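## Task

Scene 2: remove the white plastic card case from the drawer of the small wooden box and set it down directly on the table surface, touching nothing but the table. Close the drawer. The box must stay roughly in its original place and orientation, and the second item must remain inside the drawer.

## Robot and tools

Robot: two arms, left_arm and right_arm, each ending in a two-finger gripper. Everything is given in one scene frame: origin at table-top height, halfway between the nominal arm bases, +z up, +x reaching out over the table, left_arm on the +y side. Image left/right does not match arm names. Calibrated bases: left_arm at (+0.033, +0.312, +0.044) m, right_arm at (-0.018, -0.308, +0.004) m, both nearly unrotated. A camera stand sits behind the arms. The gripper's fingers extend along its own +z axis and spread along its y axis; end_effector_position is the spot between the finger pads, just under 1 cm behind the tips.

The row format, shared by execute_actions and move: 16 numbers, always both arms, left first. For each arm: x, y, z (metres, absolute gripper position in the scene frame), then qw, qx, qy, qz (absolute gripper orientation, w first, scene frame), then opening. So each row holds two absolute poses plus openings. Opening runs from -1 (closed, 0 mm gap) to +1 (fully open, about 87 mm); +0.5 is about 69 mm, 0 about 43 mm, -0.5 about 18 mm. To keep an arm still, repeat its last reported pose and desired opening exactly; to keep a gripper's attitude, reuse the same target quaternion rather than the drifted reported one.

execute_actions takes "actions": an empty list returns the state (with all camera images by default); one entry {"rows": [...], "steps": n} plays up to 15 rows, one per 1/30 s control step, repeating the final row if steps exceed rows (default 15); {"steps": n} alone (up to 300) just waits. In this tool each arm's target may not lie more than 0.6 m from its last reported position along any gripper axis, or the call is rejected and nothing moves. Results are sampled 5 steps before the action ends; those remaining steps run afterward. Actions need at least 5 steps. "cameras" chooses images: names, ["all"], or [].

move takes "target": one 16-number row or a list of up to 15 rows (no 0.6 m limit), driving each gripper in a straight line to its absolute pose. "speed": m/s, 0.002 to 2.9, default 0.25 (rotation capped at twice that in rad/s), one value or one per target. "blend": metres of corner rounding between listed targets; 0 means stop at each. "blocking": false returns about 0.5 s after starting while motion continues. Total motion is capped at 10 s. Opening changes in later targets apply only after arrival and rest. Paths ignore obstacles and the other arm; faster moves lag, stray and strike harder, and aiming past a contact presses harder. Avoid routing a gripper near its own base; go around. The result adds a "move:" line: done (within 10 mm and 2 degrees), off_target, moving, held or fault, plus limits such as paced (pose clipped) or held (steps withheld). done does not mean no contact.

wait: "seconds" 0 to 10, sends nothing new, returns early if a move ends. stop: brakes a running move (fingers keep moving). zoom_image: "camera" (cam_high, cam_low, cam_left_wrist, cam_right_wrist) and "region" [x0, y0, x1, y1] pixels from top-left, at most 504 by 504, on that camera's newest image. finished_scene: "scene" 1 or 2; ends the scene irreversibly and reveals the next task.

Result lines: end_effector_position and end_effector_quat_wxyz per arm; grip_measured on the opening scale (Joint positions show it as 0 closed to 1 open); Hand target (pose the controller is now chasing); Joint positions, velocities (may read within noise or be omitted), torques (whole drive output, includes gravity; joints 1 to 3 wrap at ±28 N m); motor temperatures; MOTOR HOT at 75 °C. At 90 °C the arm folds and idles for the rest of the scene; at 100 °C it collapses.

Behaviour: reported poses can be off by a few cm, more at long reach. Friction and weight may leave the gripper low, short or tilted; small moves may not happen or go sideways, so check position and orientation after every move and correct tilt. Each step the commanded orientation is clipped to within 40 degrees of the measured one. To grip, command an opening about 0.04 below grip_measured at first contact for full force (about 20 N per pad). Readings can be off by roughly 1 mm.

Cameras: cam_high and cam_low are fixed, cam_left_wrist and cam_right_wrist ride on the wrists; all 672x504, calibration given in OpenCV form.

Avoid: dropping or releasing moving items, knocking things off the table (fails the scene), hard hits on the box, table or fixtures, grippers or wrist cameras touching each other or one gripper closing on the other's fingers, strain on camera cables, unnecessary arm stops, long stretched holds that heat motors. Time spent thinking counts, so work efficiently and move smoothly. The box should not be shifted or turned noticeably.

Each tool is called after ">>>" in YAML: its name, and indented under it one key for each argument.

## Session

>>> execute_actions:
  actions: []

Scene clock: 0.00 s of 6000.00 s.
left_arm: end_effector_position=(+0.3957, +0.3447, +0.0645) grip_measured=+1.000 end_effector_quat_wxyz=(+0.508, -0.083, +0.853, +0.090) | right_arm: end_effector_position=(+0.3522, -0.3487, +0.0525) grip_measured=+1.000 end_effector_quat_wxyz=(+0.566, +0.091, +0.816, -0.076)
Joint positions: left_arm=[-0.026 1.561 0.39 0.665 -0.267 -0.068 1] | right_arm=[0.013 1.515 0.345 0.807 0.214 0.057 1]
Joint velocities: within noise
Joint torques (N m): no reading
Motor temperatures (°C): left_arm=[25 36 31 26 24 26 23] | right_arm=[25 30 26 27 27 27 27]
Heat: left arm: 36 °C; right arm: 30 °C.
Hand target: left_arm +0.3973, +0.3446, +0.0669; +0.510, -0.084, +0.851, +0.089 | right_arm +0.3573, -0.3489, +0.0612; +0.578, +0.092, +0.807, -0.075
camera_calibration:
cam_left_wrist: T_world_to_cam=[[0.242405, -0.967143, -0.0766379, 0.240447], [-0.94776, -0.219182, -0.231757, 0.490265], [0.207344, 0.128813, -0.96975, 0.0807564], [0, 0, 0, 1]] pos_world=[0.389624, 0.329601, 0.210363]
cam_right_wrist: T_world_to_cam=[[-0.225962, -0.973285, 0.040707, -0.26374], [-0.922062, 0.200216, -0.331231, 0.431656], [0.314232, -0.11238, -0.942671, 0.0397447], [0, 0, 0, 1]] pos_world=[0.32593, -0.338653, 0.19118]

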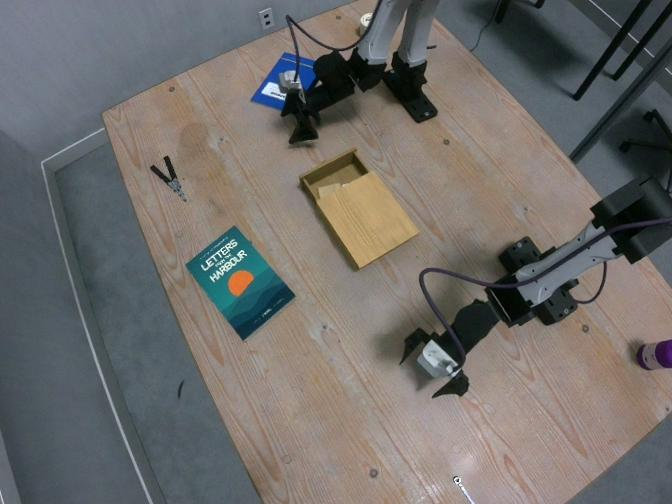

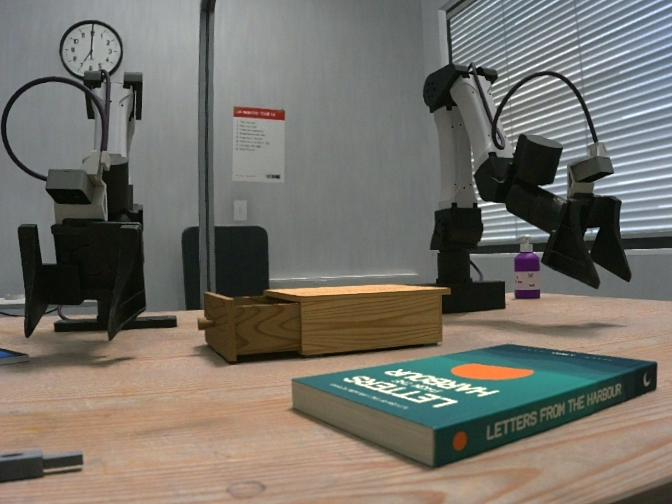

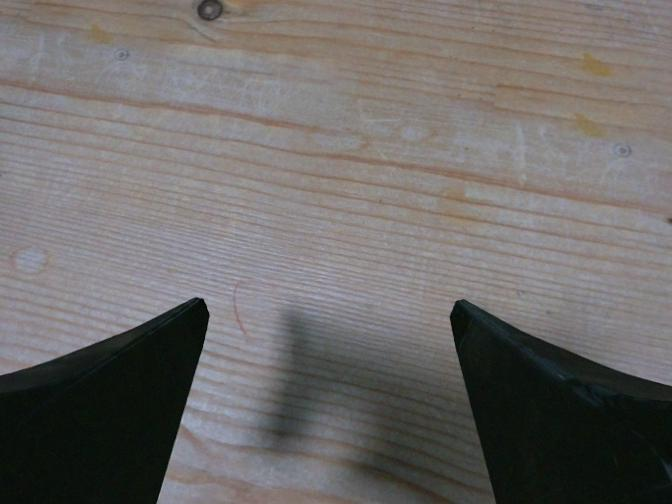

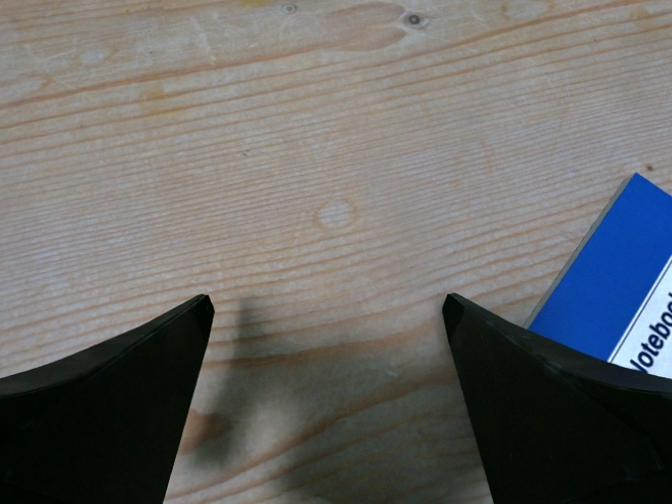

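>>> zoom_image:
  camera: "cam_high"
  region: [282, 135, 432, 275]

>>> move:
  target: [0.3957,0.3447,0.0745,0.508,-0.083,0.853,0.09,-1,0.36,-0.235,0.17,0.280,-0.539,0.770,0.196,0.2]
  speed: 0.3
  cameras: ["cam_right_wrist","cam_high"]

Scaled by 3.360 from the camera's 672x504 image, which has a finer 960x720 frame.

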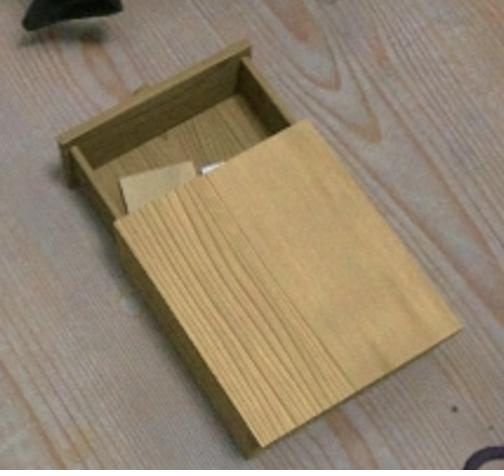

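Scene clock: 3.53 s of 6000.00 s.
left_arm: end_effector_position=(+0.3897, +0.3449, +0.0644) grip_measured=-0.993 end_effector_quat_wxyz=(+0.497, -0.082, +0.859, +0.091) | right_arm: end_effector_position=(+0.3550, -0.2397, +0.1660) grip_measured=+0.200 end_effector_quat_wxyz=(+0.274, -0.532, +0.778, +0.191)
Joint positions: left_arm=[-0.026 1.529 0.39 0.608 -0.267 -0.068 0.004] | right_arm=[0.015 1.782 1.64 -1.159 -0.633 -1.125 0.6]
Joint torques (N m): left_arm=[0.01 -6.13 7.02 2.13 -0.09 0.16] | right_arm=[0.81 -5.57 11.03 0.57 -0.56 -0.28]
Heat: left arm: 37 °C; right arm: 30 °C.
Hand target: left_arm +0.3955, +0.3447, +0.0744; +0.508, -0.083, +0.853, +0.090 | right_arm +0.3598, -0.2350, +0.1700; +0.280, -0.539, +0.770, +0.196
Off the commanded pose: left_arm 0.012 m, 1 deg | right_arm 0.008 m, 2 deg.
Kept back: nothing.
move: off_target (left_arm)
camera_calibration:
cam_right_wrist: T_world_to_cam=[[0.938291, -0.345793, 0.00606055, -0.418719], [-0.340176, -0.919606, 0.19648, -0.112625], [-0.0623681, -0.186417, -0.980489, 0.280386], [0, 0, 0, 1]] pos_world=[0.372056, -0.196092, 0.299582]
Images, in order (width x height): cam_high 672x504, cam_right_wrist 672x504.

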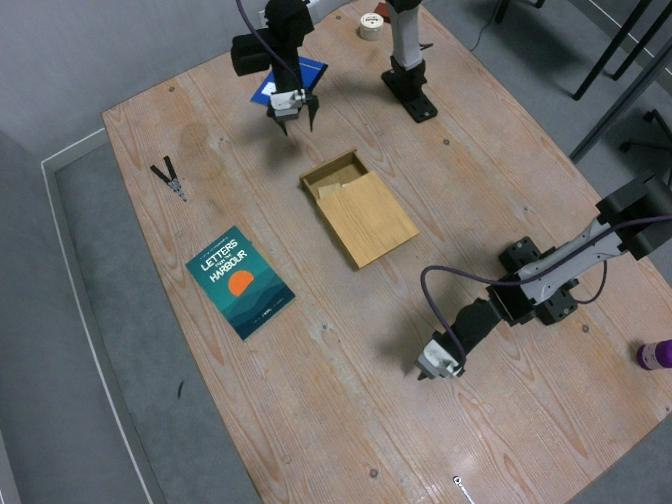

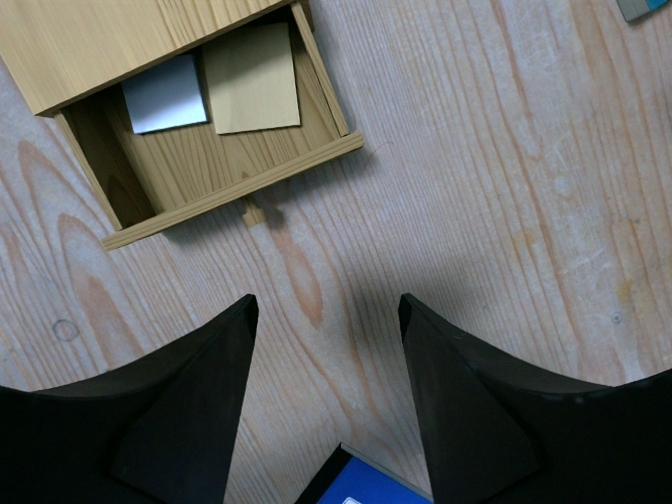

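>>> move:
  target:
    - [0.37,0.2,0.17,0.042,0.275,0.96,-0.012,0.0,0.33,-0.36,0.15,0.03,0.0,0.999,0.03,0]
    - [0.29,-0.03,0.19,0.0286,0.754,0.655,-0.033,0.25,0.28,-0.36,0.14,0.03,0.0,0.999,0.03,-1]
    - [0.29,-0.128,0.13,0.0286,0.754,0.655,-0.033,0.25,0.28,-0.36,0.14,0.03,0.0,0.999,0.03,-1]
  speed: 0.3
  blend: [0.03,0.03,0]
  cameras: ["cam_left_wrist","cam_high"]

Scene clock: 11.23 s of 6000.00 s.
left_arm: end_effector_position=(+0.2860, -0.1230, +0.1265) grip_measured=+0.250 end_effector_quat_wxyz=(+0.092, +0.759, +0.643, -0.041) | right_arm: end_effector_position=(+0.2784, -0.3553, +0.1297) grip_measured=-0.973 end_effector_quat_wxyz=(+0.003, +0.002, +0.999, +0.040)
Joint positions: left_arm=[-1.076 2.672 2.847 -1.548 0.041 0.652 0.625] | right_arm=[-0.151 1.845 1.635 -1.369 -0.079 -0.178 0.013]
Joint torques (N m): left_arm=[0.51 -12.82 7.66 1.13 0.12 0.05] | right_arm=[-0.69 -10.55 6.82 0.35 0 -0.27]
Heat: left arm: 40 °C; right arm: 31 °C.
Hand target: left_arm +0.2897, -0.1272, +0.1297; +0.105, +0.754, +0.647, -0.047 | right_arm +0.2799, -0.3600, +0.1400; +0.030, +0.000, +0.999, +0.030
Off the commanded pose: left_arm 0.007 m, 7 deg | right_arm 0.011 m, 3 deg.
elbow stopped short (left arm): the move would have taken joint 3 (elbow) straighter than the controller allows.
Kept back: nothing.
move: off_target (left_arm, right_arm); blend cut to 0 m at target 2; target 2's new opening was sent with right_arm's hand 0.011 m and 3 deg from that target
camera_calibration:
cam_left_wrist: T_world_to_cam=[[-0.982675, 0.156283, -0.0996241, 0.310954], [0.0625718, 0.785728, 0.615399, 0.0256], [0.174454, 0.598503, -0.781895, 0.267234], [0, 0, 0, 1]] pos_world=[0.257345, -0.228652, 0.224173]
Images, in order (width x height): cam_high 672x504, cam_left_wrist 672x504.

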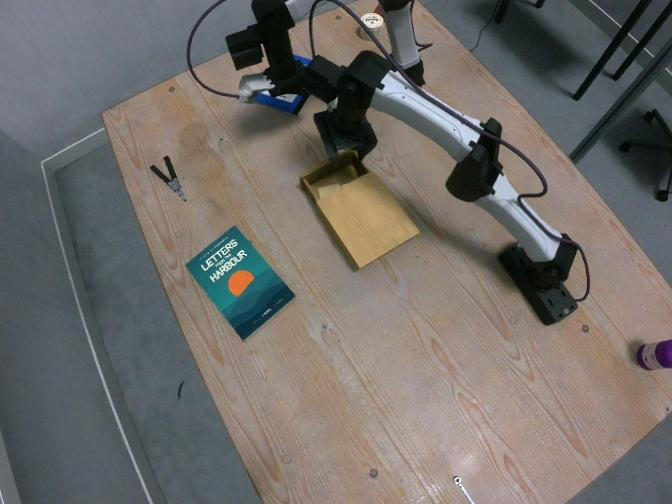

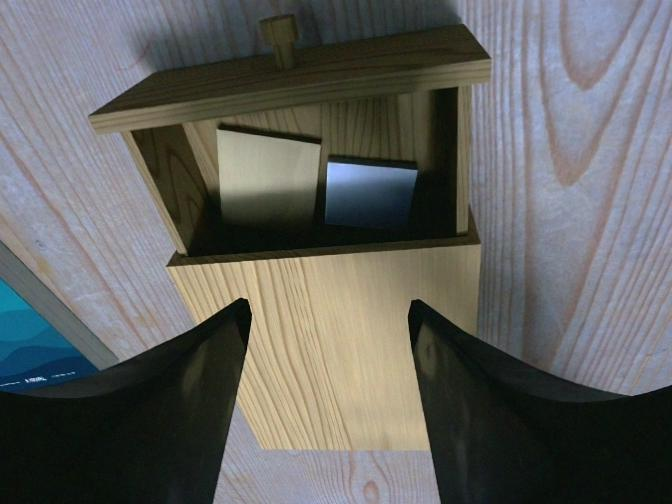

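>>> move:
  target: [0.276,-0.128,0.08,0.0286,0.754,0.655,-0.033,0.16,0.28,-0.36,0.14,0.03,0.0,0.999,0.03,-1]
  speed: 0.15
  cameras: ["cam_left_wrist"]

Scene clock: 12.70 s of 6000.00 s.
left_arm: end_effector_position=(+0.2767, -0.1226, +0.0824) grip_measured=+0.160 end_effector_quat_wxyz=(+0.048, +0.756, +0.652, -0.033) | right_arm: end_effector_position=(+0.2784, -0.3553, +0.1297) grip_measured=-0.973 end_effector_quat_wxyz=(+0.003, +0.002, +0.999, +0.040)
Joint positions: left_arm=[-1.09 2.765 2.849 -1.546 0.041 0.623 0.58] | right_arm=[-0.151 1.845 1.635 -1.369 -0.079 -0.178 0.013]
Joint torques (N m): left_arm=[-0.25 -12.45 7.47 0.9 0.14 0.05] | right_arm=[-0.75 -10.55 6.71 0.35 0.04 -0.25]
Motor temperatures (°C): left_arm=[25 41 34 27 24 26 23] | right_arm=[25 32 28 27 27 27 27]
Heat: left arm: 41 °C; right arm: 32 °C.
Hand target: left_arm +0.2757, -0.1273, +0.0799; +0.053, +0.755, +0.653, -0.038 | right_arm +0.2799, -0.3600, +0.1400; +0.030, +0.000, +0.999, +0.030
Off the commanded pose: left_arm 0.006 m, 2 deg | right_arm 0.011 m, 3 deg.
elbow stopped short (left arm): the move would have taken joint 3 (elbow) straighter than the controller allows.
Kept back: nothing.
move: off_target (right_arm)
camera_calibration:
cam_left_wrist: T_world_to_cam=[[-0.988137, 0.147514, -0.0427185, 0.293153], [0.0809656, 0.736756, 0.671294, 0.0372528], [0.130498, 0.659872, -0.739959, 0.250403], [0, 0, 0, 1]] pos_world=[0.253982, -0.235924, 0.172804]
Images, in order (width x height): cam_left_wrist 672x504.

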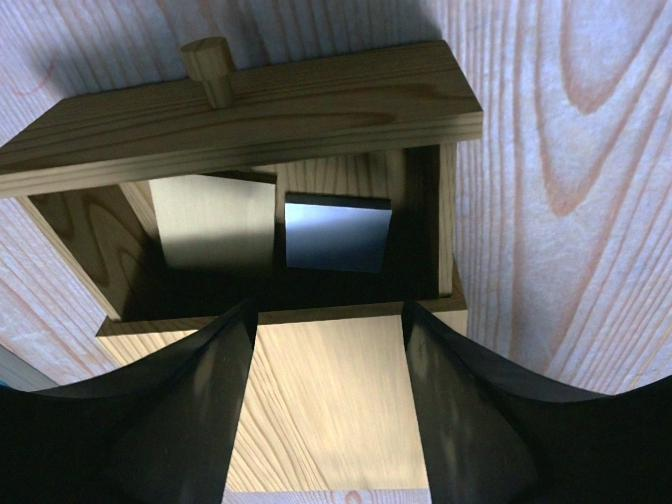

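>>> move:
  target:
    - [0.274,-0.137,0.065,0.0286,0.754,0.655,-0.033,0.16,0.28,-0.36,0.14,0.03,0.0,0.999,0.03,-1]
    - [0.274,-0.136,0.042,0.0286,0.754,0.655,-0.033,0.16,0.28,-0.36,0.14,0.03,0.0,0.999,0.03,-1]
  speed: 0.08
  cameras: ["cam_left_wrist"]

Scene clock: 17.00 s of 6000.00 s.
left_arm: end_effector_position=(+0.2746, -0.1297, +0.0456) grip_measured=+0.160 end_effector_quat_wxyz=(+0.035, +0.756, +0.653, -0.030) | right_arm: end_effector_position=(+0.2784, -0.3553, +0.1297) grip_measured=-0.973 end_effector_quat_wxyz=(+0.003, +0.002, +0.999, +0.040)
Joint positions: left_arm=[-1.1 2.84 2.849 -1.496 0.041 0.611 0.58] | right_arm=[-0.151 1.845 1.635 -1.369 -0.079 -0.178 0.013]
Joint torques (N m): left_arm=[-0.25 -12.67 7.62 0.9 0.14 0.07] | right_arm=[-0.59 -10.61 6.84 0.36 0.02 -0.25]
Heat: left arm: 44 °C; right arm: 33 °C.
Hand target: left_arm +0.2737, -0.1355, +0.0421; +0.041, +0.755, +0.654, -0.036 | right_arm +0.2798, -0.3600, +0.1400; +0.030, +0.000, +0.999, +0.030
Off the commanded pose: left_arm 0.007 m, 1 deg | right_arm 0.011 m, 3 deg.
elbow stopped short (left arm): the move would have taken joint 3 (elbow) straighter than the controller allows.
Kept back: nothing.
move: off_target (right_arm)
camera_calibration:
cam_left_wrist: T_world_to_cam=[[-0.988924, 0.146041, -0.0264685, 0.289724], [0.0881278, 0.721276, 0.687018, 0.0627096], [0.119424, 0.677076, -0.726158, 0.232765], [0, 0, 0, 1]] pos_world=[0.253191, -0.245142, 0.13361]
Images, in order (width x height): cam_left_wrist 672x504.

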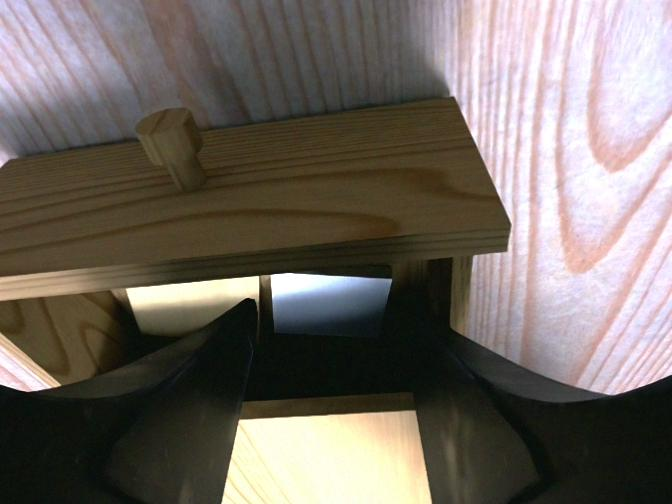

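>>> move:
  target:
    - [0.2745,-0.1365,0.029,0.0286,0.754,0.655,-0.033,0.11,0.28,-0.36,0.14,0.03,0.0,0.999,0.03,-1]
  speed: 0.05
  cameras: ["cam_left_wrist"]

Scene clock: 18.07 s of 6000.00 s.
left_arm: end_effector_position=(+0.2754, -0.1315, +0.0361) grip_measured=+0.110 end_effector_quat_wxyz=(+0.034, +0.756, +0.653, -0.030) | right_arm: end_effector_position=(+0.2792, -0.3563, +0.1295) grip_measured=-0.973 end_effector_quat_wxyz=(+0.005, +0.002, +0.999, +0.038)
Joint positions: left_arm=[-1.1 2.859 2.849 -1.48 0.041 0.61 0.555] | right_arm=[-0.152 1.845 1.635 -1.365 -0.076 -0.178 0.013]
Joint torques (N m): left_arm=[-0.18 -12.22 7.65 0.85 0.14 0.08] | right_arm=[-0.57 -10.61 6.76 0.35 0.04 -0.25]
Heat: left arm: 45 °C; right arm: 33 °C.
Hand target: left_arm +0.2742, -0.1359, +0.0291; +0.036, +0.754, +0.655, -0.035 | right_arm +0.2799, -0.3599, +0.1399; +0.030, +0.000, +0.999, +0.030
Off the commanded pose: left_arm 0.009 m, 1 deg | right_arm 0.011 m, 3 deg.
elbow stopped short (left arm): the move would have taken joint 3 (elbow) straighter than the controller allows.
Kept back: nothing.
move: off_target (right_arm)
camera_calibration:
cam_left_wrist: T_world_to_cam=[[-0.989002, 0.145756, -0.0251152, 0.290531], [0.0886231, 0.719946, 0.688348, 0.0701095], [0.118412, 0.678552, -0.724945, 0.227429], [0, 0, 0, 1]] pos_world=[0.254192, -0.247144, 0.123911]
Images, in order (width x height): cam_left_wrist 672x504.

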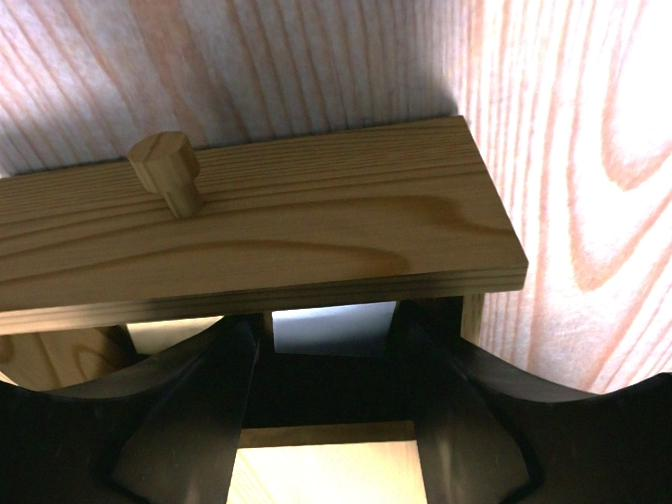

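>>> move:
  target:
    - [0.2738,-0.1365,0.012,0.0286,0.754,0.655,-0.033,0.11,0.28,-0.36,0.14,0.03,0.0,0.999,0.03,-1]
  speed: 0.04
  cameras: ["cam_left_wrist"]

Scene clock: 19.00 s of 6000.00 s.
left_arm: end_effector_position=(+0.2775, -0.1357, +0.0289) grip_measured=+0.110 end_effector_quat_wxyz=(+0.040, +0.755, +0.654, -0.031) | right_arm: end_effector_position=(+0.2802, -0.3569, +0.1293) grip_measured=-0.973 end_effector_quat_wxyz=(+0.007, +0.002, +0.999, +0.037)
Joint positions: left_arm=[-1.1 2.874 2.849 -1.454 0.041 0.609 0.555] | right_arm=[-0.152 1.845 1.635 -1.361 -0.074 -0.179 0.013]
Joint torques (N m): left_arm=[-0.29 -11.75 5.63 0.94 0.16 0.07] | right_arm=[-0.55 -10.66 6.93 0.26 -0.02 -0.24]
Heat: left arm: 45 °C; right arm: 33 °C.
Hand target: left_arm +0.2736, -0.1360, +0.0124; +0.029, +0.754, +0.655, -0.033 | right_arm +0.2800, -0.3599, +0.1398; +0.030, +0.000, +0.999, +0.030
Off the commanded pose: left_arm 0.017 m, 1 deg | right_arm 0.011 m, 3 deg.
Kept back: nothing.
move: off_target (left_arm, right_arm)
camera_calibration:
cam_left_wrist: T_world_to_cam=[[-0.989091, 0.143892, -0.0315283, 0.292949], [0.0840508, 0.727056, 0.681413, 0.0802917], [0.120973, 0.67133, -0.731219, 0.223305], [0, 0, 0, 1]] pos_world=[0.25599, -0.250441, 0.117809]
Images, in order (width x height): cam_left_wrist 672x504.

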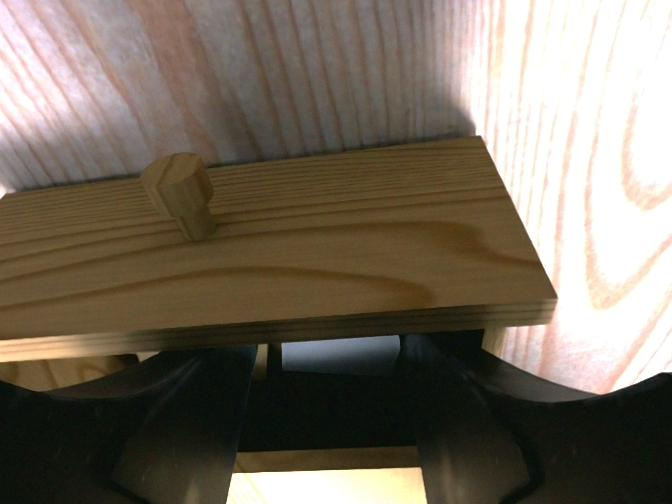

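>>> move:
  target:
    - [0.272,-0.136,0.034,0.0286,0.754,0.655,-0.033,0.11,0.28,-0.36,0.14,0.03,0.0,0.999,0.03,-1]
    - [0.271,-0.131,0.014,0.0286,0.754,0.655,-0.033,0.11,0.28,-0.36,0.14,0.03,0.0,0.999,0.03,-1]
  speed: 0.04
  cameras: ["cam_left_wrist"]

Scene clock: 20.73 s of 6000.00 s.
left_arm: end_effector_position=(+0.2747, -0.1302, +0.0245) grip_measured=+0.110 end_effector_quat_wxyz=(+0.029, +0.755, +0.655, -0.029) | right_arm: end_effector_position=(+0.2803, -0.3570, +0.1293) grip_measured=-0.973 end_effector_quat_wxyz=(+0.007, +0.001, +0.999, +0.036)
Joint positions: left_arm=[-1.1 2.828 2.737 -1.411 0.041 0.607 0.555] | right_arm=[-0.152 1.845 1.635 -1.361 -0.074 -0.18 0.013]
Joint velocities: left_arm=[0.007 -0.183 -0.354 0.212 -0.066 -0.007 -0.009] | right_arm=[within noise]
Joint torques (N m): left_arm=[-0.35 -13.45 4.05 0.82 0.14 0.09] | right_arm=[-0.5 -10.59 6.63 0.34 -0.03 -0.22]
Motor temperatures (°C): left_arm=[25 47 35 27 24 26 23] | right_arm=[25 34 28 27 27 27 27]
Heat: left arm: 47 °C; right arm: 34 °C.
Hand target: left_arm +0.2710, -0.1309, +0.0141; +0.023, +0.754, +0.656, -0.032 | right_arm +0.2799, -0.3599, +0.1398; +0.030, +0.000, +0.999, +0.030
Off the commanded pose: left_arm 0.011 m, 1 deg | right_arm 0.011 m, 3 deg.
elbow stopped short (left arm): the move would have taken joint 3 (elbow) straighter than the controller allows.
Kept back: nothing.
move: off_target (left_arm, right_arm)
camera_calibration:
cam_left_wrist: T_world_to_cam=[[-0.98956, 0.14293, -0.0184787, 0.288967], [0.0900608, 0.713374, 0.694973, 0.075837], [0.112515, 0.686053, -0.718799, 0.220615], [0, 0, 0, 1]] pos_world=[0.254298, -0.246756, 0.111213]
Images, in order (width x height): cam_left_wrist 672x504.

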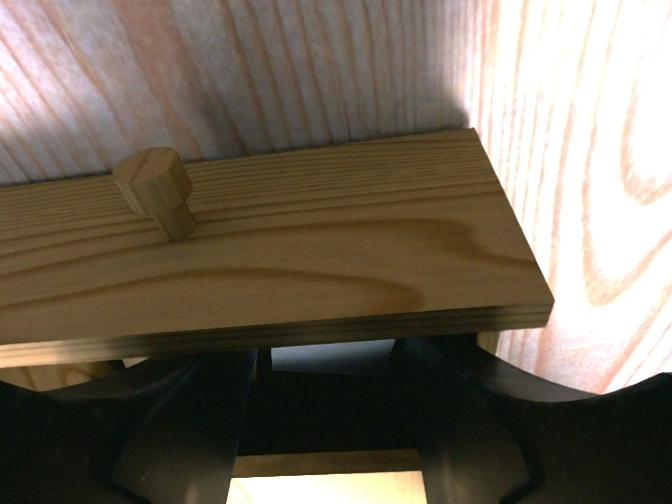

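>>> move:
  target:
    - [0.271,-0.131,0.01,0.0286,0.754,0.655,-0.033,0.11,0.28,-0.36,0.14,0.03,0.0,0.999,0.03,-1]
    - [0.271,-0.131,0.01,0.0286,0.754,0.655,-0.033,-0.1,0.28,-0.36,0.14,0.03,0.0,0.999,0.03,-1]
  speed: 0.04
  cameras: ["cam_left_wrist"]

Scene clock: 22.17 s of 6000.00 s.
left_arm: end_effector_position=(+0.2748, -0.1291, +0.0189) grip_measured=-0.100 end_effector_quat_wxyz=(+0.032, +0.754, +0.656, -0.028) | right_arm: end_effector_position=(+0.2803, -0.3571, +0.1293) grip_measured=-0.973 end_effector_quat_wxyz=(+0.007, +0.001, +0.999, +0.036)
Joint positions: left_arm=[-1.099 2.777 2.613 -1.332 0.039 0.605 0.45] | right_arm=[-0.152 1.845 1.635 -1.361 -0.074 -0.18 0.013]
Joint torques (N m): left_arm=[-0.36 -13.3 4.64 1.01 0.17 0.11] | right_arm=[-0.47 -10.5 6.79 0.27 -0.04 -0.24]
Heat: left arm: 48 °C; right arm: 34 °C.
Hand target: left_arm +0.2710, -0.1309, +0.0101; +0.028, +0.754, +0.655, -0.033 | right_arm +0.2799, -0.3599, +0.1398; +0.030, +0.000, +0.999, +0.030
Off the commanded pose: left_arm 0.010 m, 1 deg | right_arm 0.011 m, 3 deg.
Kept back: nothing.
move: off_target (right_arm); target 2's new opening was sent with left_arm's hand 0.013 m and 1 deg from that target
camera_calibration:
cam_left_wrist: T_world_to_cam=[[-0.989853, 0.140049, -0.0240189, 0.288625], [0.0845837, 0.716573, 0.692365, 0.0809123], [0.114176, 0.683308, -0.721148, 0.215067], [0, 0, 0, 1]] pos_world=[0.254297, -0.245358, 0.106007]
Images, in order (width x height): cam_left_wrist 672x504.

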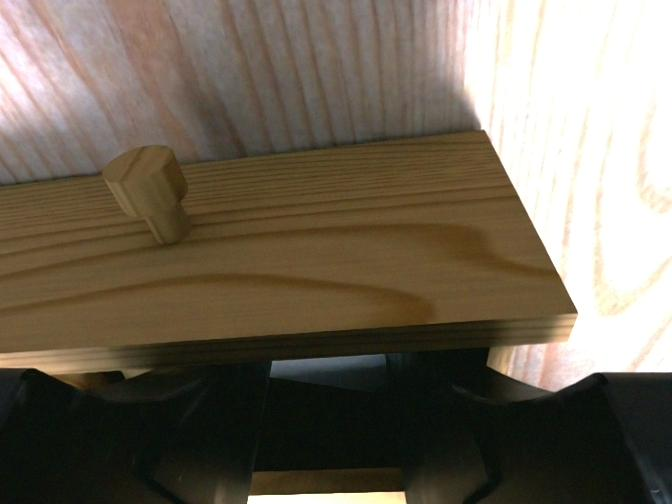

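>>> move:
  target:
    - [0.271,-0.131,0.01,0.0286,0.754,0.655,-0.033,-0.3,0.28,-0.36,0.14,0.03,0.0,0.999,0.03,-1]
  speed: 0.04
  cameras: ["cam_left_wrist"]

Scene clock: 23.10 s of 6000.00 s.
left_arm: end_effector_position=(+0.2747, -0.1290, +0.0189) grip_measured=-0.300 end_effector_quat_wxyz=(+0.032, +0.754, +0.656, -0.028) | right_arm: end_effector_position=(+0.2803, -0.3571, +0.1293) grip_measured=-0.973 end_effector_quat_wxyz=(+0.007, +0.001, +0.999, +0.036)
Joint positions: left_arm=[-1.099 2.777 2.613 -1.332 0.039 0.604 0.35] | right_arm=[-0.152 1.845 1.635 -1.361 -0.074 -0.18 0.013]
Joint torques (N m): left_arm=[-0.39 -13.31 4.7 1 0.18 0.11] | right_arm=[-0.46 -10.66 6.64 0.33 -0.03 -0.23]
Heat: left arm: 48 °C; right arm: 34 °C.
Hand target: left_arm +0.2710, -0.1309, +0.0101; +0.028, +0.754, +0.655, -0.033 | right_arm +0.2799, -0.3599, +0.1398; +0.030, +0.000, +0.999, +0.030
Off the commanded pose: left_arm 0.010 m, 1 deg | right_arm 0.011 m, 3 deg.
Kept back: nothing.
move: off_target (right_arm)
camera_calibration:
cam_left_wrist: T_world_to_cam=[[-0.989968, 0.139277, -0.0237623, 0.288425], [0.0841683, 0.716422, 0.692571, 0.0808883], [0.113483, 0.683624, -0.720958, 0.215234], [0, 0, 0, 1]] pos_world=[0.254298, -0.24526, 0.106007]
Images, in order (width x height): cam_left_wrist 672x504.

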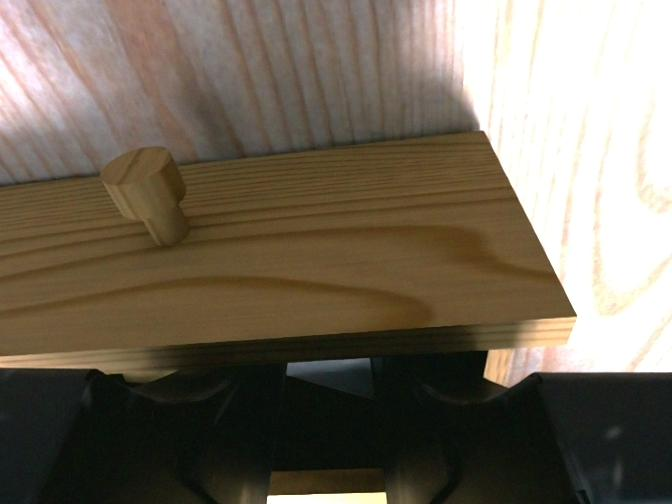

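>>> move:
  target:
    - [0.272,-0.136,0.04,0.0286,0.754,0.655,-0.033,-0.3,0.28,-0.36,0.14,0.03,0.0,0.999,0.03,-1]
    - [0.272,-0.136,0.085,0.0286,0.754,0.655,-0.033,0.11,0.28,-0.36,0.14,0.03,0.0,0.999,0.03,-1]
  speed: 0.08
  cameras: ["cam_left_wrist"]

Scene clock: 25.93 s of 6000.00 s.
left_arm: end_effector_position=(+0.2733, -0.1289, +0.0626) grip_measured=+0.110 end_effector_quat_wxyz=(+0.043, +0.754, +0.655, -0.031) | right_arm: end_effector_position=(+0.2803, -0.3571, +0.1293) grip_measured=-0.973 end_effector_quat_wxyz=(+0.007, +0.001, +0.999, +0.036)
Joint positions: left_arm=[-1.102 2.803 2.843 -1.512 0.039 0.604 0.555] | right_arm=[-0.152 1.845 1.635 -1.361 -0.074 -0.18 0.013]
Joint torques (N m): left_arm=[-0.46 -16.44 8.08 0.69 0.15 0.12] | right_arm=[-0.59 -10.56 6.69 0.31 0 -0.22]
Heat: left arm: 51 °C; right arm: 35 °C.
Hand target: left_arm +0.2715, -0.1349, +0.0844; +0.065, +0.755, +0.652, -0.041 | right_arm +0.2799, -0.3599, +0.1398; +0.030, +0.000, +0.999, +0.030
Off the commanded pose: left_arm 0.024 m, 2 deg | right_arm 0.011 m, 3 deg.
elbow stopped short (left arm): the move would have taken joint 3 (elbow) straighter than the controller allows.
Kept back: nothing.
move: off_target (left_arm, right_arm); target 2's new opening was sent with left_arm's hand 0.024 m and 2 deg from that target
camera_calibration:
cam_left_wrist: T_world_to_cam=[[-0.989323, 0.140911, -0.0371899, 0.289026], [0.0785825, 0.730702, 0.678159, 0.0549369], [0.122735, 0.667996, -0.733974, 0.243076], [0, 0, 0, 1]] pos_world=[0.251789, -0.243243, 0.151904]
Images, in order (width x height): cam_left_wrist 672x504.

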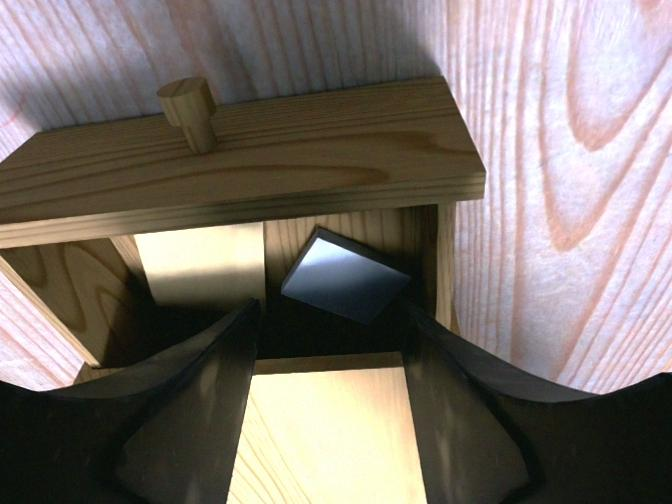

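>>> zoom_image:
  camera: "cam_left_wrist"
  region: [230, 200, 470, 380]

Scaled by 2.100 from the camera's 672x504 image, which has a finer 960x720 frame.

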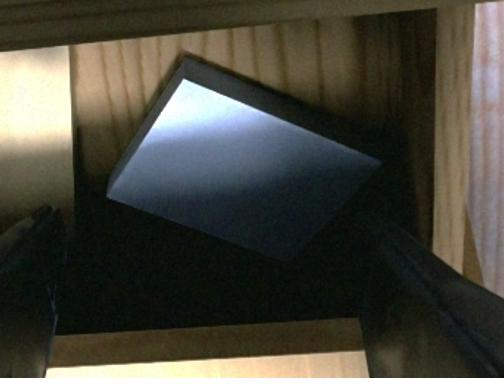

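>>> move:
  target:
    - [0.27,-0.134,0.05,0.0286,0.754,0.655,-0.033,-1,0.28,-0.36,0.14,0.03,0.0,0.999,0.03,-1]
    - [0.27,-0.132,0.0,0.0286,0.754,0.655,-0.033,-1,0.28,-0.36,0.14,0.03,0.0,0.999,0.03,-1]
    - [0.272,-0.165,-0.004,0.0286,0.754,0.655,-0.033,-1,0.28,-0.36,0.14,0.03,0.0,0.999,0.03,-1]
  speed: [0.08,0.04,0.03]
  cameras: ["cam_left_wrist"]

>>> move:
  target:
    - [0.272,-0.15,0.085,0.0286,0.754,0.655,-0.033,-1,0.28,-0.36,0.14,0.03,0.0,0.999,0.03,-1]
  speed: [0.1]
  cameras: ["cam_left_wrist"]

Scene clock: 33.77 s of 6000.00 s.
left_arm: end_effector_position=(+0.2752, -0.1439, +0.0175) grip_measured=-0.993 end_effector_quat_wxyz=(+0.048, +0.751, +0.658, -0.030) | right_arm: end_effector_position=(+0.2801, -0.3588, +0.1293) grip_measured=-0.973 end_effector_quat_wxyz=(+0.007, +0.002, +0.999, +0.034)
Joint positions: left_arm=[-1.112 2.899 2.854 -1.418 0.033 0.584 0.003] | right_arm=[-0.155 1.845 1.635 -1.361 -0.07 -0.182 0.013]
Joint torques (N m): left_arm=[-1.7 -10.48 7.32 1.66 0.23 0.11] | right_arm=[-0.24 -10.66 6.79 0.3 -0.06 -0.22]
Motor temperatures (°C): left_arm=[25 59 37 27 24 26 23] | right_arm=[25 37 28 27 27 27 27]
Heat: left arm: 59 °C; right arm: 37 °C.
Hand target: left_arm +0.2706, -0.1622, -0.0030; +0.065, +0.755, +0.651, -0.043 | right_arm +0.2799, -0.3600, +0.1398; +0.030, +0.000, +0.999, +0.030
Off the commanded pose: left_arm 0.030 m, 2 deg | right_arm 0.011 m, 3 deg.
elbow stopped short (left arm): the move would have taken joint 3 (elbow) straighter than the controller allows.
Kept back: nothing.
move: off_target (left_arm, right_arm)
camera_calibration:
cam_left_wrist: T_world_to_cam=[[-0.990462, 0.130361, -0.0446137, 0.290184], [0.0664566, 0.735629, 0.674117, 0.100538], [0.120698, 0.664722, -0.737276, 0.219897], [0, 0, 0, 1]] pos_world=[0.254193, -0.257958, 0.107297]
Images, in order (width x height): cam_left_wrist 672x504.

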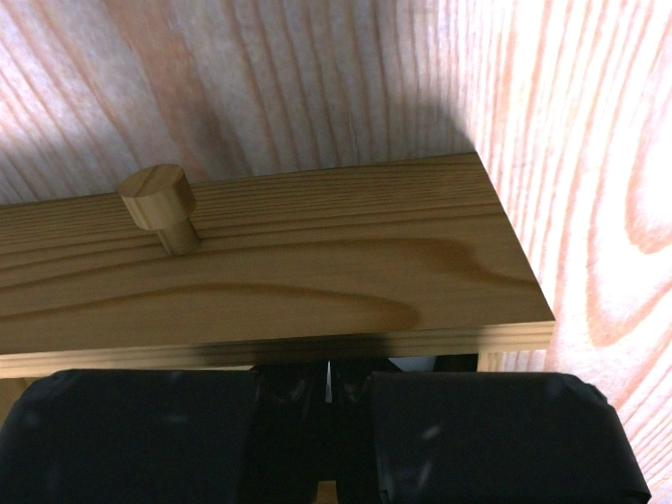

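Scene clock: 35.03 s of 6000.00 s.
left_arm: end_effector_position=(+0.2747, -0.1453, +0.0672) grip_measured=-0.993 end_effector_quat_wxyz=(+0.076, +0.751, +0.655, -0.038) | right_arm: end_effector_position=(+0.2801, -0.3588, +0.1293) grip_measured=-0.973 end_effector_quat_wxyz=(+0.007, +0.002, +0.999, +0.034)
Joint positions: left_arm=[-1.114 2.799 2.854 -1.46 0.033 0.586 0.003] | right_arm=[-0.155 1.845 1.635 -1.361 -0.07 -0.182 0.013]
Joint torques (N m): left_arm=[-0.34 -16.21 7.3 0.82 0.17 0.22] | right_arm=[-0.27 -10.59 6.72 0.29 -0.07 -0.18]
Motor temperatures (°C): left_arm=[25 60 37 27 24 26 23] | right_arm=[25 37 28 27 27 27 27]
Heat: left arm: 60 °C; right arm: 37 °C.
Hand target: left_arm +0.2717, -0.1492, +0.0846; +0.089, +0.754, +0.649, -0.048 | right_arm +0.2799, -0.3600, +0.1398; +0.030, +0.000, +0.999, +0.030
Off the commanded pose: left_arm 0.019 m, 5 deg | right_arm 0.011 m, 3 deg.
elbow stopped short (left arm): the move would have taken joint 3 (elbow) straighter than the controller allows.
Kept back: nothing.
move: off_target (left_arm, right_arm)
camera_calibration:
cam_left_wrist: T_world_to_cam=[[-0.988334, 0.131362, -0.0770727, 0.293869], [0.0526068, 0.769345, 0.636664, 0.0792799], [0.142929, 0.625182, -0.76728, 0.247645], [0, 0, 0, 1]] pos_world=[0.250875, -0.25442, 0.162188]
Images, in order (width x height): cam_left_wrist 672x504.

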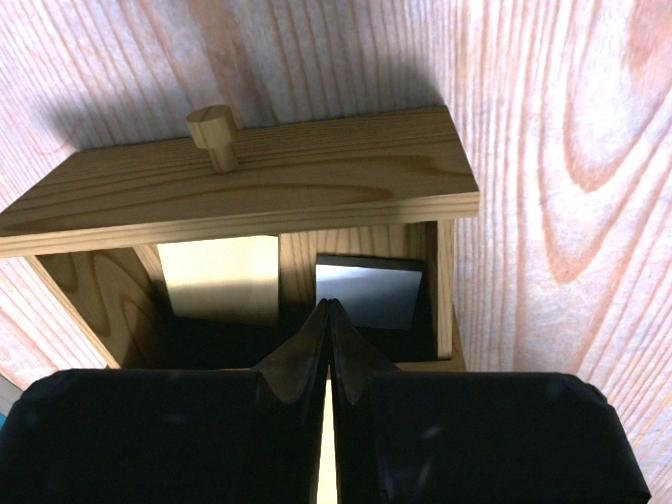

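>>> move:
  target:
    - [0.26,-0.135,0.05,0.0286,0.754,0.655,-0.033,-1,0.28,-0.36,0.14,0.03,0.0,0.999,0.03,-1]
    - [0.26,-0.132,0.004,0.0286,0.754,0.655,-0.033,-1,0.28,-0.36,0.14,0.03,0.0,0.999,0.03,-1]
    - [0.268,-0.185,0.0,0.0286,0.754,0.655,-0.033,-1,0.28,-0.36,0.14,0.03,0.0,0.999,0.03,-1]
    - [0.272,-0.15,0.085,0.0286,0.754,0.655,-0.033,-1,0.28,-0.36,0.14,0.03,0.0,0.999,0.03,-1]
  speed: [0.1,0.06,0.04,0.1]
  cameras: ["cam_left_wrist"]

Scene clock: 40.73 s of 6000.00 s.
left_arm: end_effector_position=(+0.2702, -0.1472, +0.0661) grip_measured=-0.993 end_effector_quat_wxyz=(+0.074, +0.753, +0.652, -0.039) | right_arm: end_effector_position=(+0.2801, -0.3588, +0.1293) grip_measured=-0.973 end_effector_quat_wxyz=(+0.007, +0.002, +0.999, +0.034)
Joint positions: left_arm=[-1.123 2.8 2.852 -1.459 0.036 0.585 0.003] | right_arm=[-0.155 1.845 1.635 -1.361 -0.07 -0.182 0.013]
Joint torques (N m): left_arm=[0.35 -16.25 7.42 0.81 0.16 0.22] | right_arm=[-0.23 -10.74 6.78 0.29 -0.07 -0.19]
Motor temperatures (°C): left_arm=[25 62 37 27 24 26 23] | right_arm=[25 38 28 27 27 27 27]
Heat: left arm: 62 °C; right arm: 38 °C.
Hand target: left_arm +0.2716, -0.1492, +0.0844; +0.089, +0.754, +0.649, -0.048 | right_arm +0.2799, -0.3600, +0.1398; +0.030, +0.000, +0.999, +0.030
Off the commanded pose: left_arm 0.019 m, 5 deg | right_arm 0.011 m, 3 deg.
elbow stopped short (left arm): the move would have taken joint 3 (elbow) straighter than the controller allows.
Kept back: nothing.
move: off_target (left_arm, right_arm)
camera_calibration:
cam_left_wrist: T_world_to_cam=[[-0.987571, 0.139032, -0.0733047, 0.290259], [0.060829, 0.768141, 0.637385, 0.0792448], [0.144925, 0.625004, -0.767051, 0.248127], [0, 0, 0, 1]] pos_world=[0.245872, -0.256307, 0.161094]
Images, in order (width x height): cam_left_wrist 672x504.

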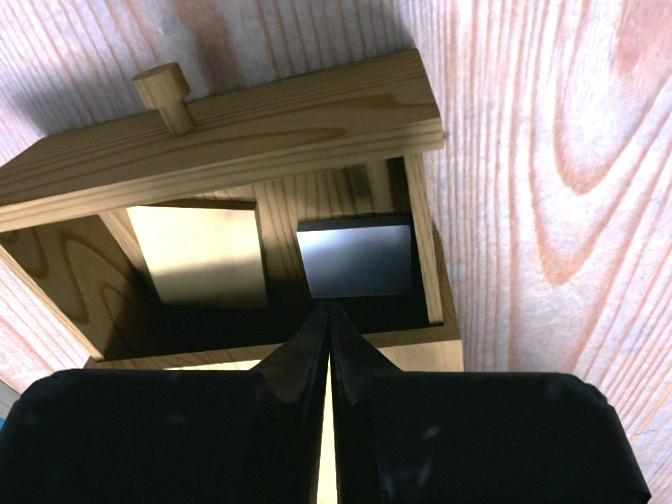

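>>> move:
  target:
    - [0.2595,-0.148,0.075,0.031,0.706,0.706,-0.031,0.14,0.28,-0.36,0.14,0.03,0.0,0.999,0.03,-1]
    - [0.2595,-0.149,0.038,0.031,0.706,0.706,-0.031,0.14,0.28,-0.36,0.14,0.03,0.0,0.999,0.03,-1]
  speed: [0.1,0.08]
  cameras: ["cam_left_wrist","cam_high"]

Scene clock: 43.33 s of 6000.00 s.
left_arm: end_effector_position=(+0.2620, -0.1455, +0.0633) grip_measured=+0.140 end_effector_quat_wxyz=(+0.065, +0.707, +0.703, -0.042) | right_arm: end_effector_position=(+0.2801, -0.3588, +0.1293) grip_measured=-0.973 end_effector_quat_wxyz=(+0.007, +0.002, +0.999, +0.034)
Joint positions: left_arm=[-1.126 2.81 2.862 -1.472 0.036 0.443 0.57] | right_arm=[-0.155 1.845 1.635 -1.361 -0.07 -0.182 0.013]
Joint torques (N m): left_arm=[-0.54 -9.63 6.56 1.16 0.06 0.04] | right_arm=[-0.09 -10.59 6.68 0.29 -0.06 -0.2]
Motor temperatures (°C): left_arm=[25 62 37 27 24 26 23] | right_arm=[25 38 28 27 27 27 27]
Heat: left arm: 62 °C; right arm: 38 °C.
Hand target: left_arm +0.2587, -0.1473, +0.0384; +0.052, +0.707, +0.705, -0.038 | right_arm +0.2799, -0.3600, +0.1398; +0.030, +0.000, +0.999, +0.030
Off the commanded pose: left_arm 0.026 m, 4 deg | right_arm 0.011 m, 3 deg.
elbow stopped short (left arm): the move would have taken joint 3 (elbow) straighter than the controller allows.
Kept back: nothing.
move: off_target (left_arm, right_arm)
camera_calibration:
cam_left_wrist: T_world_to_cam=[[-0.998954, 0.00347029, -0.0455959, 0.263233], [-0.0266218, 0.76658, 0.641597, 0.102607], [0.0371795, 0.64214, -0.765685, 0.276702], [0, 0, 0, 1]] pos_world=[0.255402, -0.257252, 0.158037]
Images, in order (width x height): cam_high 672x504, cam_left_wrist 672x504.

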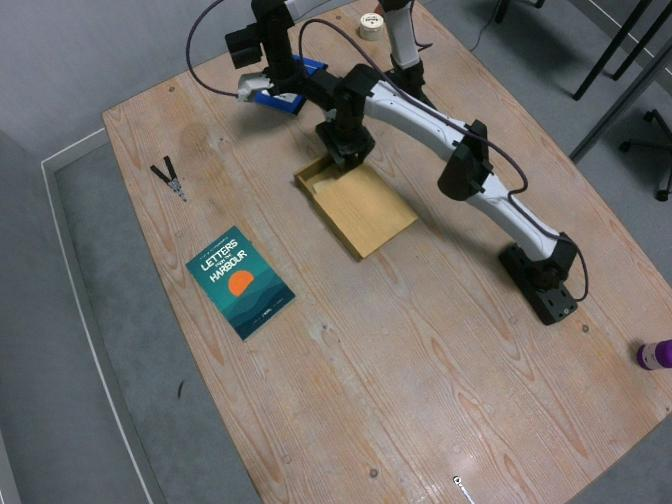

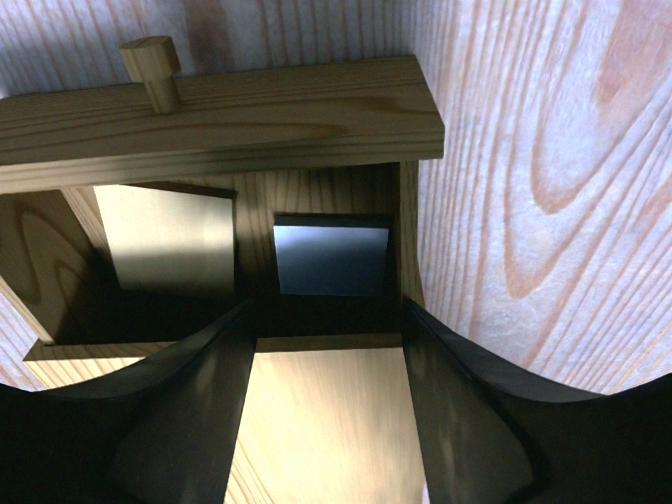

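>>> move:
  target:
    - [0.261,-0.145,0.08,0.031,0.706,0.706,-0.031,-1,0.28,-0.36,0.14,0.03,0.0,0.999,0.03,-1]
    - [0.261,-0.143,0.004,0.031,0.706,0.706,-0.031,-1,0.28,-0.36,0.14,0.03,0.0,0.999,0.03,-1]
    - [0.282,-0.147,0.002,0.031,0.706,0.706,-0.031,-1,0.28,-0.36,0.14,0.03,0.0,0.999,0.03,-1]
    - [0.276,-0.147,0.085,-0.061,0.6956,0.7037,-0.123,0.1,0.28,-0.36,0.14,0.03,0.0,0.999,0.03,-1]
  speed: [0.1,0.06,0.04,0.1]
  cameras: ["cam_left_wrist"]

Scene clock: 49.27 s of 6000.00 s.
left_arm: end_effector_position=(+0.2748, -0.1445, +0.0645) grip_measured=+0.100 end_effector_quat_wxyz=(+0.045, +0.689, +0.709, -0.144) | right_arm: end_effector_position=(+0.2807, -0.3590, +0.1292) grip_measured=-0.973 end_effector_quat_wxyz=(+0.008, +0.002, +0.999, +0.034)
Joint positions: left_arm=[-1.031 2.81 2.861 -1.456 0.254 0.486 0.55] | right_arm=[-0.155 1.845 1.635 -1.358 -0.069 -0.182 0.013]
Joint torques (N m): left_arm=[0.47 -16.73 6.69 0.82 0.37 0.19] | right_arm=[-0.25 -10.56 6.58 0.27 -0.06 -0.21]
Motor temperatures (°C): left_arm=[25 64 37 27 24 26 23] | right_arm=[25 39 28 27 27 27 27]
Heat: left arm: 64 °C; right arm: 39 °C.
Hand target: left_arm +0.2754, -0.1462, +0.0844; +0.059, +0.689, +0.705, -0.156 | right_arm +0.2799, -0.3599, +0.1398; +0.030, +0.000, +0.999, +0.030
Off the commanded pose: left_arm 0.021 m, 12 deg | right_arm 0.011 m, 3 deg.
elbow stopped short (left arm): the move would have taken joint 3 (elbow) straighter than the controller allows.
Kept back: nothing.
move: off_target (left_arm, right_arm); target 4's new opening was sent with left_arm's hand 0.021 m and 13 deg from that target
camera_calibration:
cam_left_wrist: T_world_to_cam=[[-0.991621, -0.0096119, 0.128825, 0.260958], [0.0626301, 0.83642, 0.544498, 0.0932059], [-0.112985, 0.548004, -0.82881, 0.308268], [0, 0, 0, 1]] pos_world=[0.287764, -0.244383, 0.171127]
Images, in order (width x height): cam_left_wrist 672x504.

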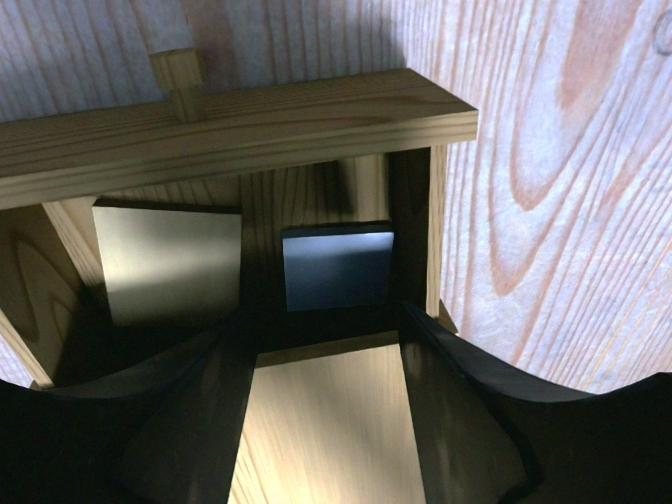

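>>> move:
  target:
    - [0.266,-0.147,0.06,-0.061,0.6956,0.7037,-0.123,-1,0.28,-0.36,0.14,0.03,0.0,0.999,0.03,-1]
    - [0.264,-0.143,0.002,-0.061,0.6956,0.7037,-0.123,-1,0.28,-0.36,0.14,0.03,0.0,0.999,0.03,-1]
    - [0.295,-0.147,0.0,-0.061,0.6956,0.7037,-0.123,-1,0.28,-0.36,0.14,0.03,0.0,0.999,0.03,-1]
    - [0.275,-0.147,0.085,-0.061,0.6956,0.7037,-0.123,0.1,0.28,-0.36,0.14,0.03,0.0,0.999,0.03,-1]
  speed: [0.1,0.06,0.04,0.1]
  cameras: ["cam_left_wrist"]

Scene clock: 56.60 s of 6000.00 s.
left_arm: end_effector_position=(+0.2739, -0.1455, +0.0682) grip_measured=+0.100 end_effector_quat_wxyz=(+0.044, +0.688, +0.707, -0.160) | right_arm: end_effector_position=(+0.2807, -0.3590, +0.1292) grip_measured=-0.973 end_effector_quat_wxyz=(+0.008, +0.002, +0.999, +0.034)
Joint positions: left_arm=[-1.023 2.804 2.861 -1.457 0.287 0.492 0.55] | right_arm=[-0.155 1.845 1.635 -1.358 -0.069 -0.182 0.013]
Joint torques (N m): left_arm=[-0.35 -16.34 6.67 0.83 0.07 0.09] | right_arm=[-0.09 -10.67 6.8 0.27 -0.07 -0.21]
Motor temperatures (°C): left_arm=[25 66 38 27 24 26 23] | right_arm=[25 40 28 27 27 27 27]
Heat: left arm: 66 °C; right arm: 40 °C.
Hand target: left_arm +0.2744, -0.1463, +0.0845; +0.058, +0.688, +0.707, -0.157 | right_arm +0.2799, -0.3599, +0.1398; +0.030, +0.000, +0.999, +0.030
Off the commanded pose: left_arm 0.017 m, 13 deg | right_arm 0.011 m, 3 deg.
elbow stopped short (left arm): the move would have taken joint 3 (elbow) straighter than the controller allows.
Kept back: nothing.
move: off_target (left_arm, right_arm); target 4's new opening was sent with left_arm's hand 0.017 m and 13 deg from that target
camera_calibration:
cam_left_wrist: T_world_to_cam=[[-0.988175, -0.00388691, 0.153284, 0.25774], [0.0780099, 0.847887, 0.524406, 0.0909556], [-0.132006, 0.530162, -0.837558, 0.315069], [0, 0, 0, 1]] pos_world=[0.289188, -0.243156, 0.176684]
Images, in order (width x height): cam_left_wrist 672x504.

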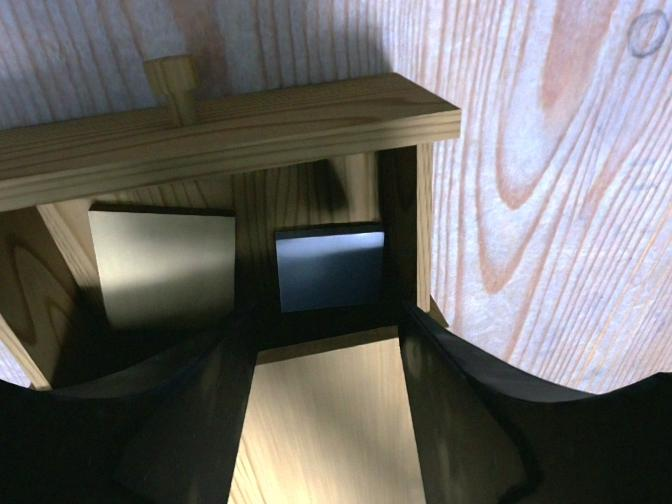

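>>> move:
  target:
    - [0.263,-0.15,0.06,0.031,0.706,0.706,-0.031,-1,0.28,-0.36,0.14,0.03,0.0,0.999,0.03,-1]
    - [0.262,-0.145,-0.005,0.031,0.706,0.706,-0.031,-1,0.28,-0.36,0.14,0.03,0.0,0.999,0.03,-1]
  speed: [0.1,0.06]

>>> move:
  target:
    - [0.31,-0.147,-0.01,0.031,0.706,0.706,-0.031,-1,0.28,-0.36,0.14,0.03,0.0,0.999,0.03,-1]
  speed: [0.05]
  cameras: ["cam_left_wrist"]

Scene clock: 60.20 s of 6000.00 s.
left_arm: end_effector_position=(+0.2624, -0.1513, +0.0260) grip_measured=-0.993 end_effector_quat_wxyz=(+0.053, +0.708, +0.702, -0.046) | right_arm: end_effector_position=(+0.2807, -0.3593, +0.1292) grip_measured=-0.973 end_effector_quat_wxyz=(+0.008, +0.002, +0.999, +0.033)
Joint positions: left_arm=[-1.125 2.868 2.827 -1.399 0.052 0.447 0.004] | right_arm=[-0.155 1.845 1.635 -1.357 -0.068 -0.182 0.013]
Joint torques (N m): left_arm=[0.03 -10 4.75 1.08 -0.07 0.09] | right_arm=[-0.27 -10.62 6.68 0.27 -0.08 -0.18]
Motor temperatures (°C): left_arm=[25 67 38 27 24 26 23] | right_arm=[25 40 28 27 27 27 27]
Heat: left arm: 67 °C; right arm: 40 °C.
Hand target: left_arm +0.2614, -0.1438, -0.0039; +0.031, +0.707, +0.706, -0.031 | right_arm +0.2799, -0.3599, +0.1398; +0.030, +0.000, +0.999, +0.030
Off the commanded pose: left_arm 0.032 m, 3 deg | right_arm 0.011 m, 3 deg.
elbow stopped short (left arm): the move would have taken joint 3 (elbow) straighter than the controller allows.
Kept back: nothing.
move: off_target (left_arm, right_arm)

Scene clock: 61.57 s of 6000.00 s.
left_arm: end_effector_position=(+0.3060, -0.1514, +0.0178) grip_measured=-0.993 end_effector_quat_wxyz=(+0.089, +0.704, +0.703, -0.054) | right_arm: end_effector_position=(+0.2814, -0.3594, +0.1290) grip_measured=-0.973 end_effector_quat_wxyz=(+0.009, +0.002, +0.999, +0.033)
Joint positions: left_arm=[-1.054 2.906 2.871 -1.335 0.056 0.508 0.004] | right_arm=[-0.155 1.845 1.635 -1.355 -0.068 -0.182 0.013]
Joint torques (N m): left_arm=[0.58 -10.25 5.98 1.28 -0.05 0.27] | right_arm=[-0.16 -10.78 6.72 0.28 -0.06 -0.22]
Motor temperatures (°C): left_arm=[25 67 38 27 24 26 23] | right_arm=[25 40 28 27 27 27 27]
Heat: left arm: 67 °C; right arm: 40 °C.
Hand target: left_arm +0.3089, -0.1453, -0.0095; +0.073, +0.706, +0.703, -0.043 | right_arm +0.2800, -0.3599, +0.1398; +0.030, +0.000, +0.999, +0.030
Off the commanded pose: left_arm 0.028 m, 7 deg | right_arm 0.011 m, 2 deg.
elbow stopped short (left arm): the move would have taken joint 3 (elbow) straighter than the controller allows.
elbow read too straight (left arm): the controller reads joint 3 (elbow) straighter than it allows; while it does, the hand can move without a command.
Kept back: nothing.
move: off_target (left_arm, right_arm)
camera_calibration:
cam_left_wrist: T_world_to_cam=[[-0.998098, -0.00391778, -0.0615197, 0.30398], [-0.0402074, 0.797847, 0.601518, 0.147006], [0.0467267, 0.602848, -0.796487, 0.235764], [0, 0, 0, 1]] pos_world=[0.298296, -0.258227, 0.118057]
Images, in order (width x height): cam_left_wrist 672x504.

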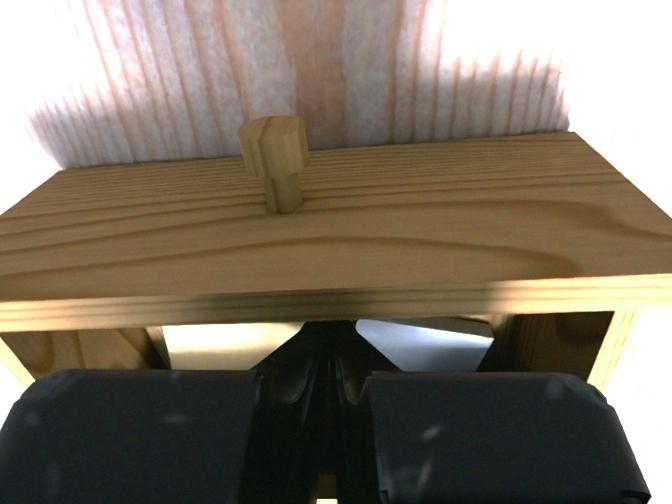

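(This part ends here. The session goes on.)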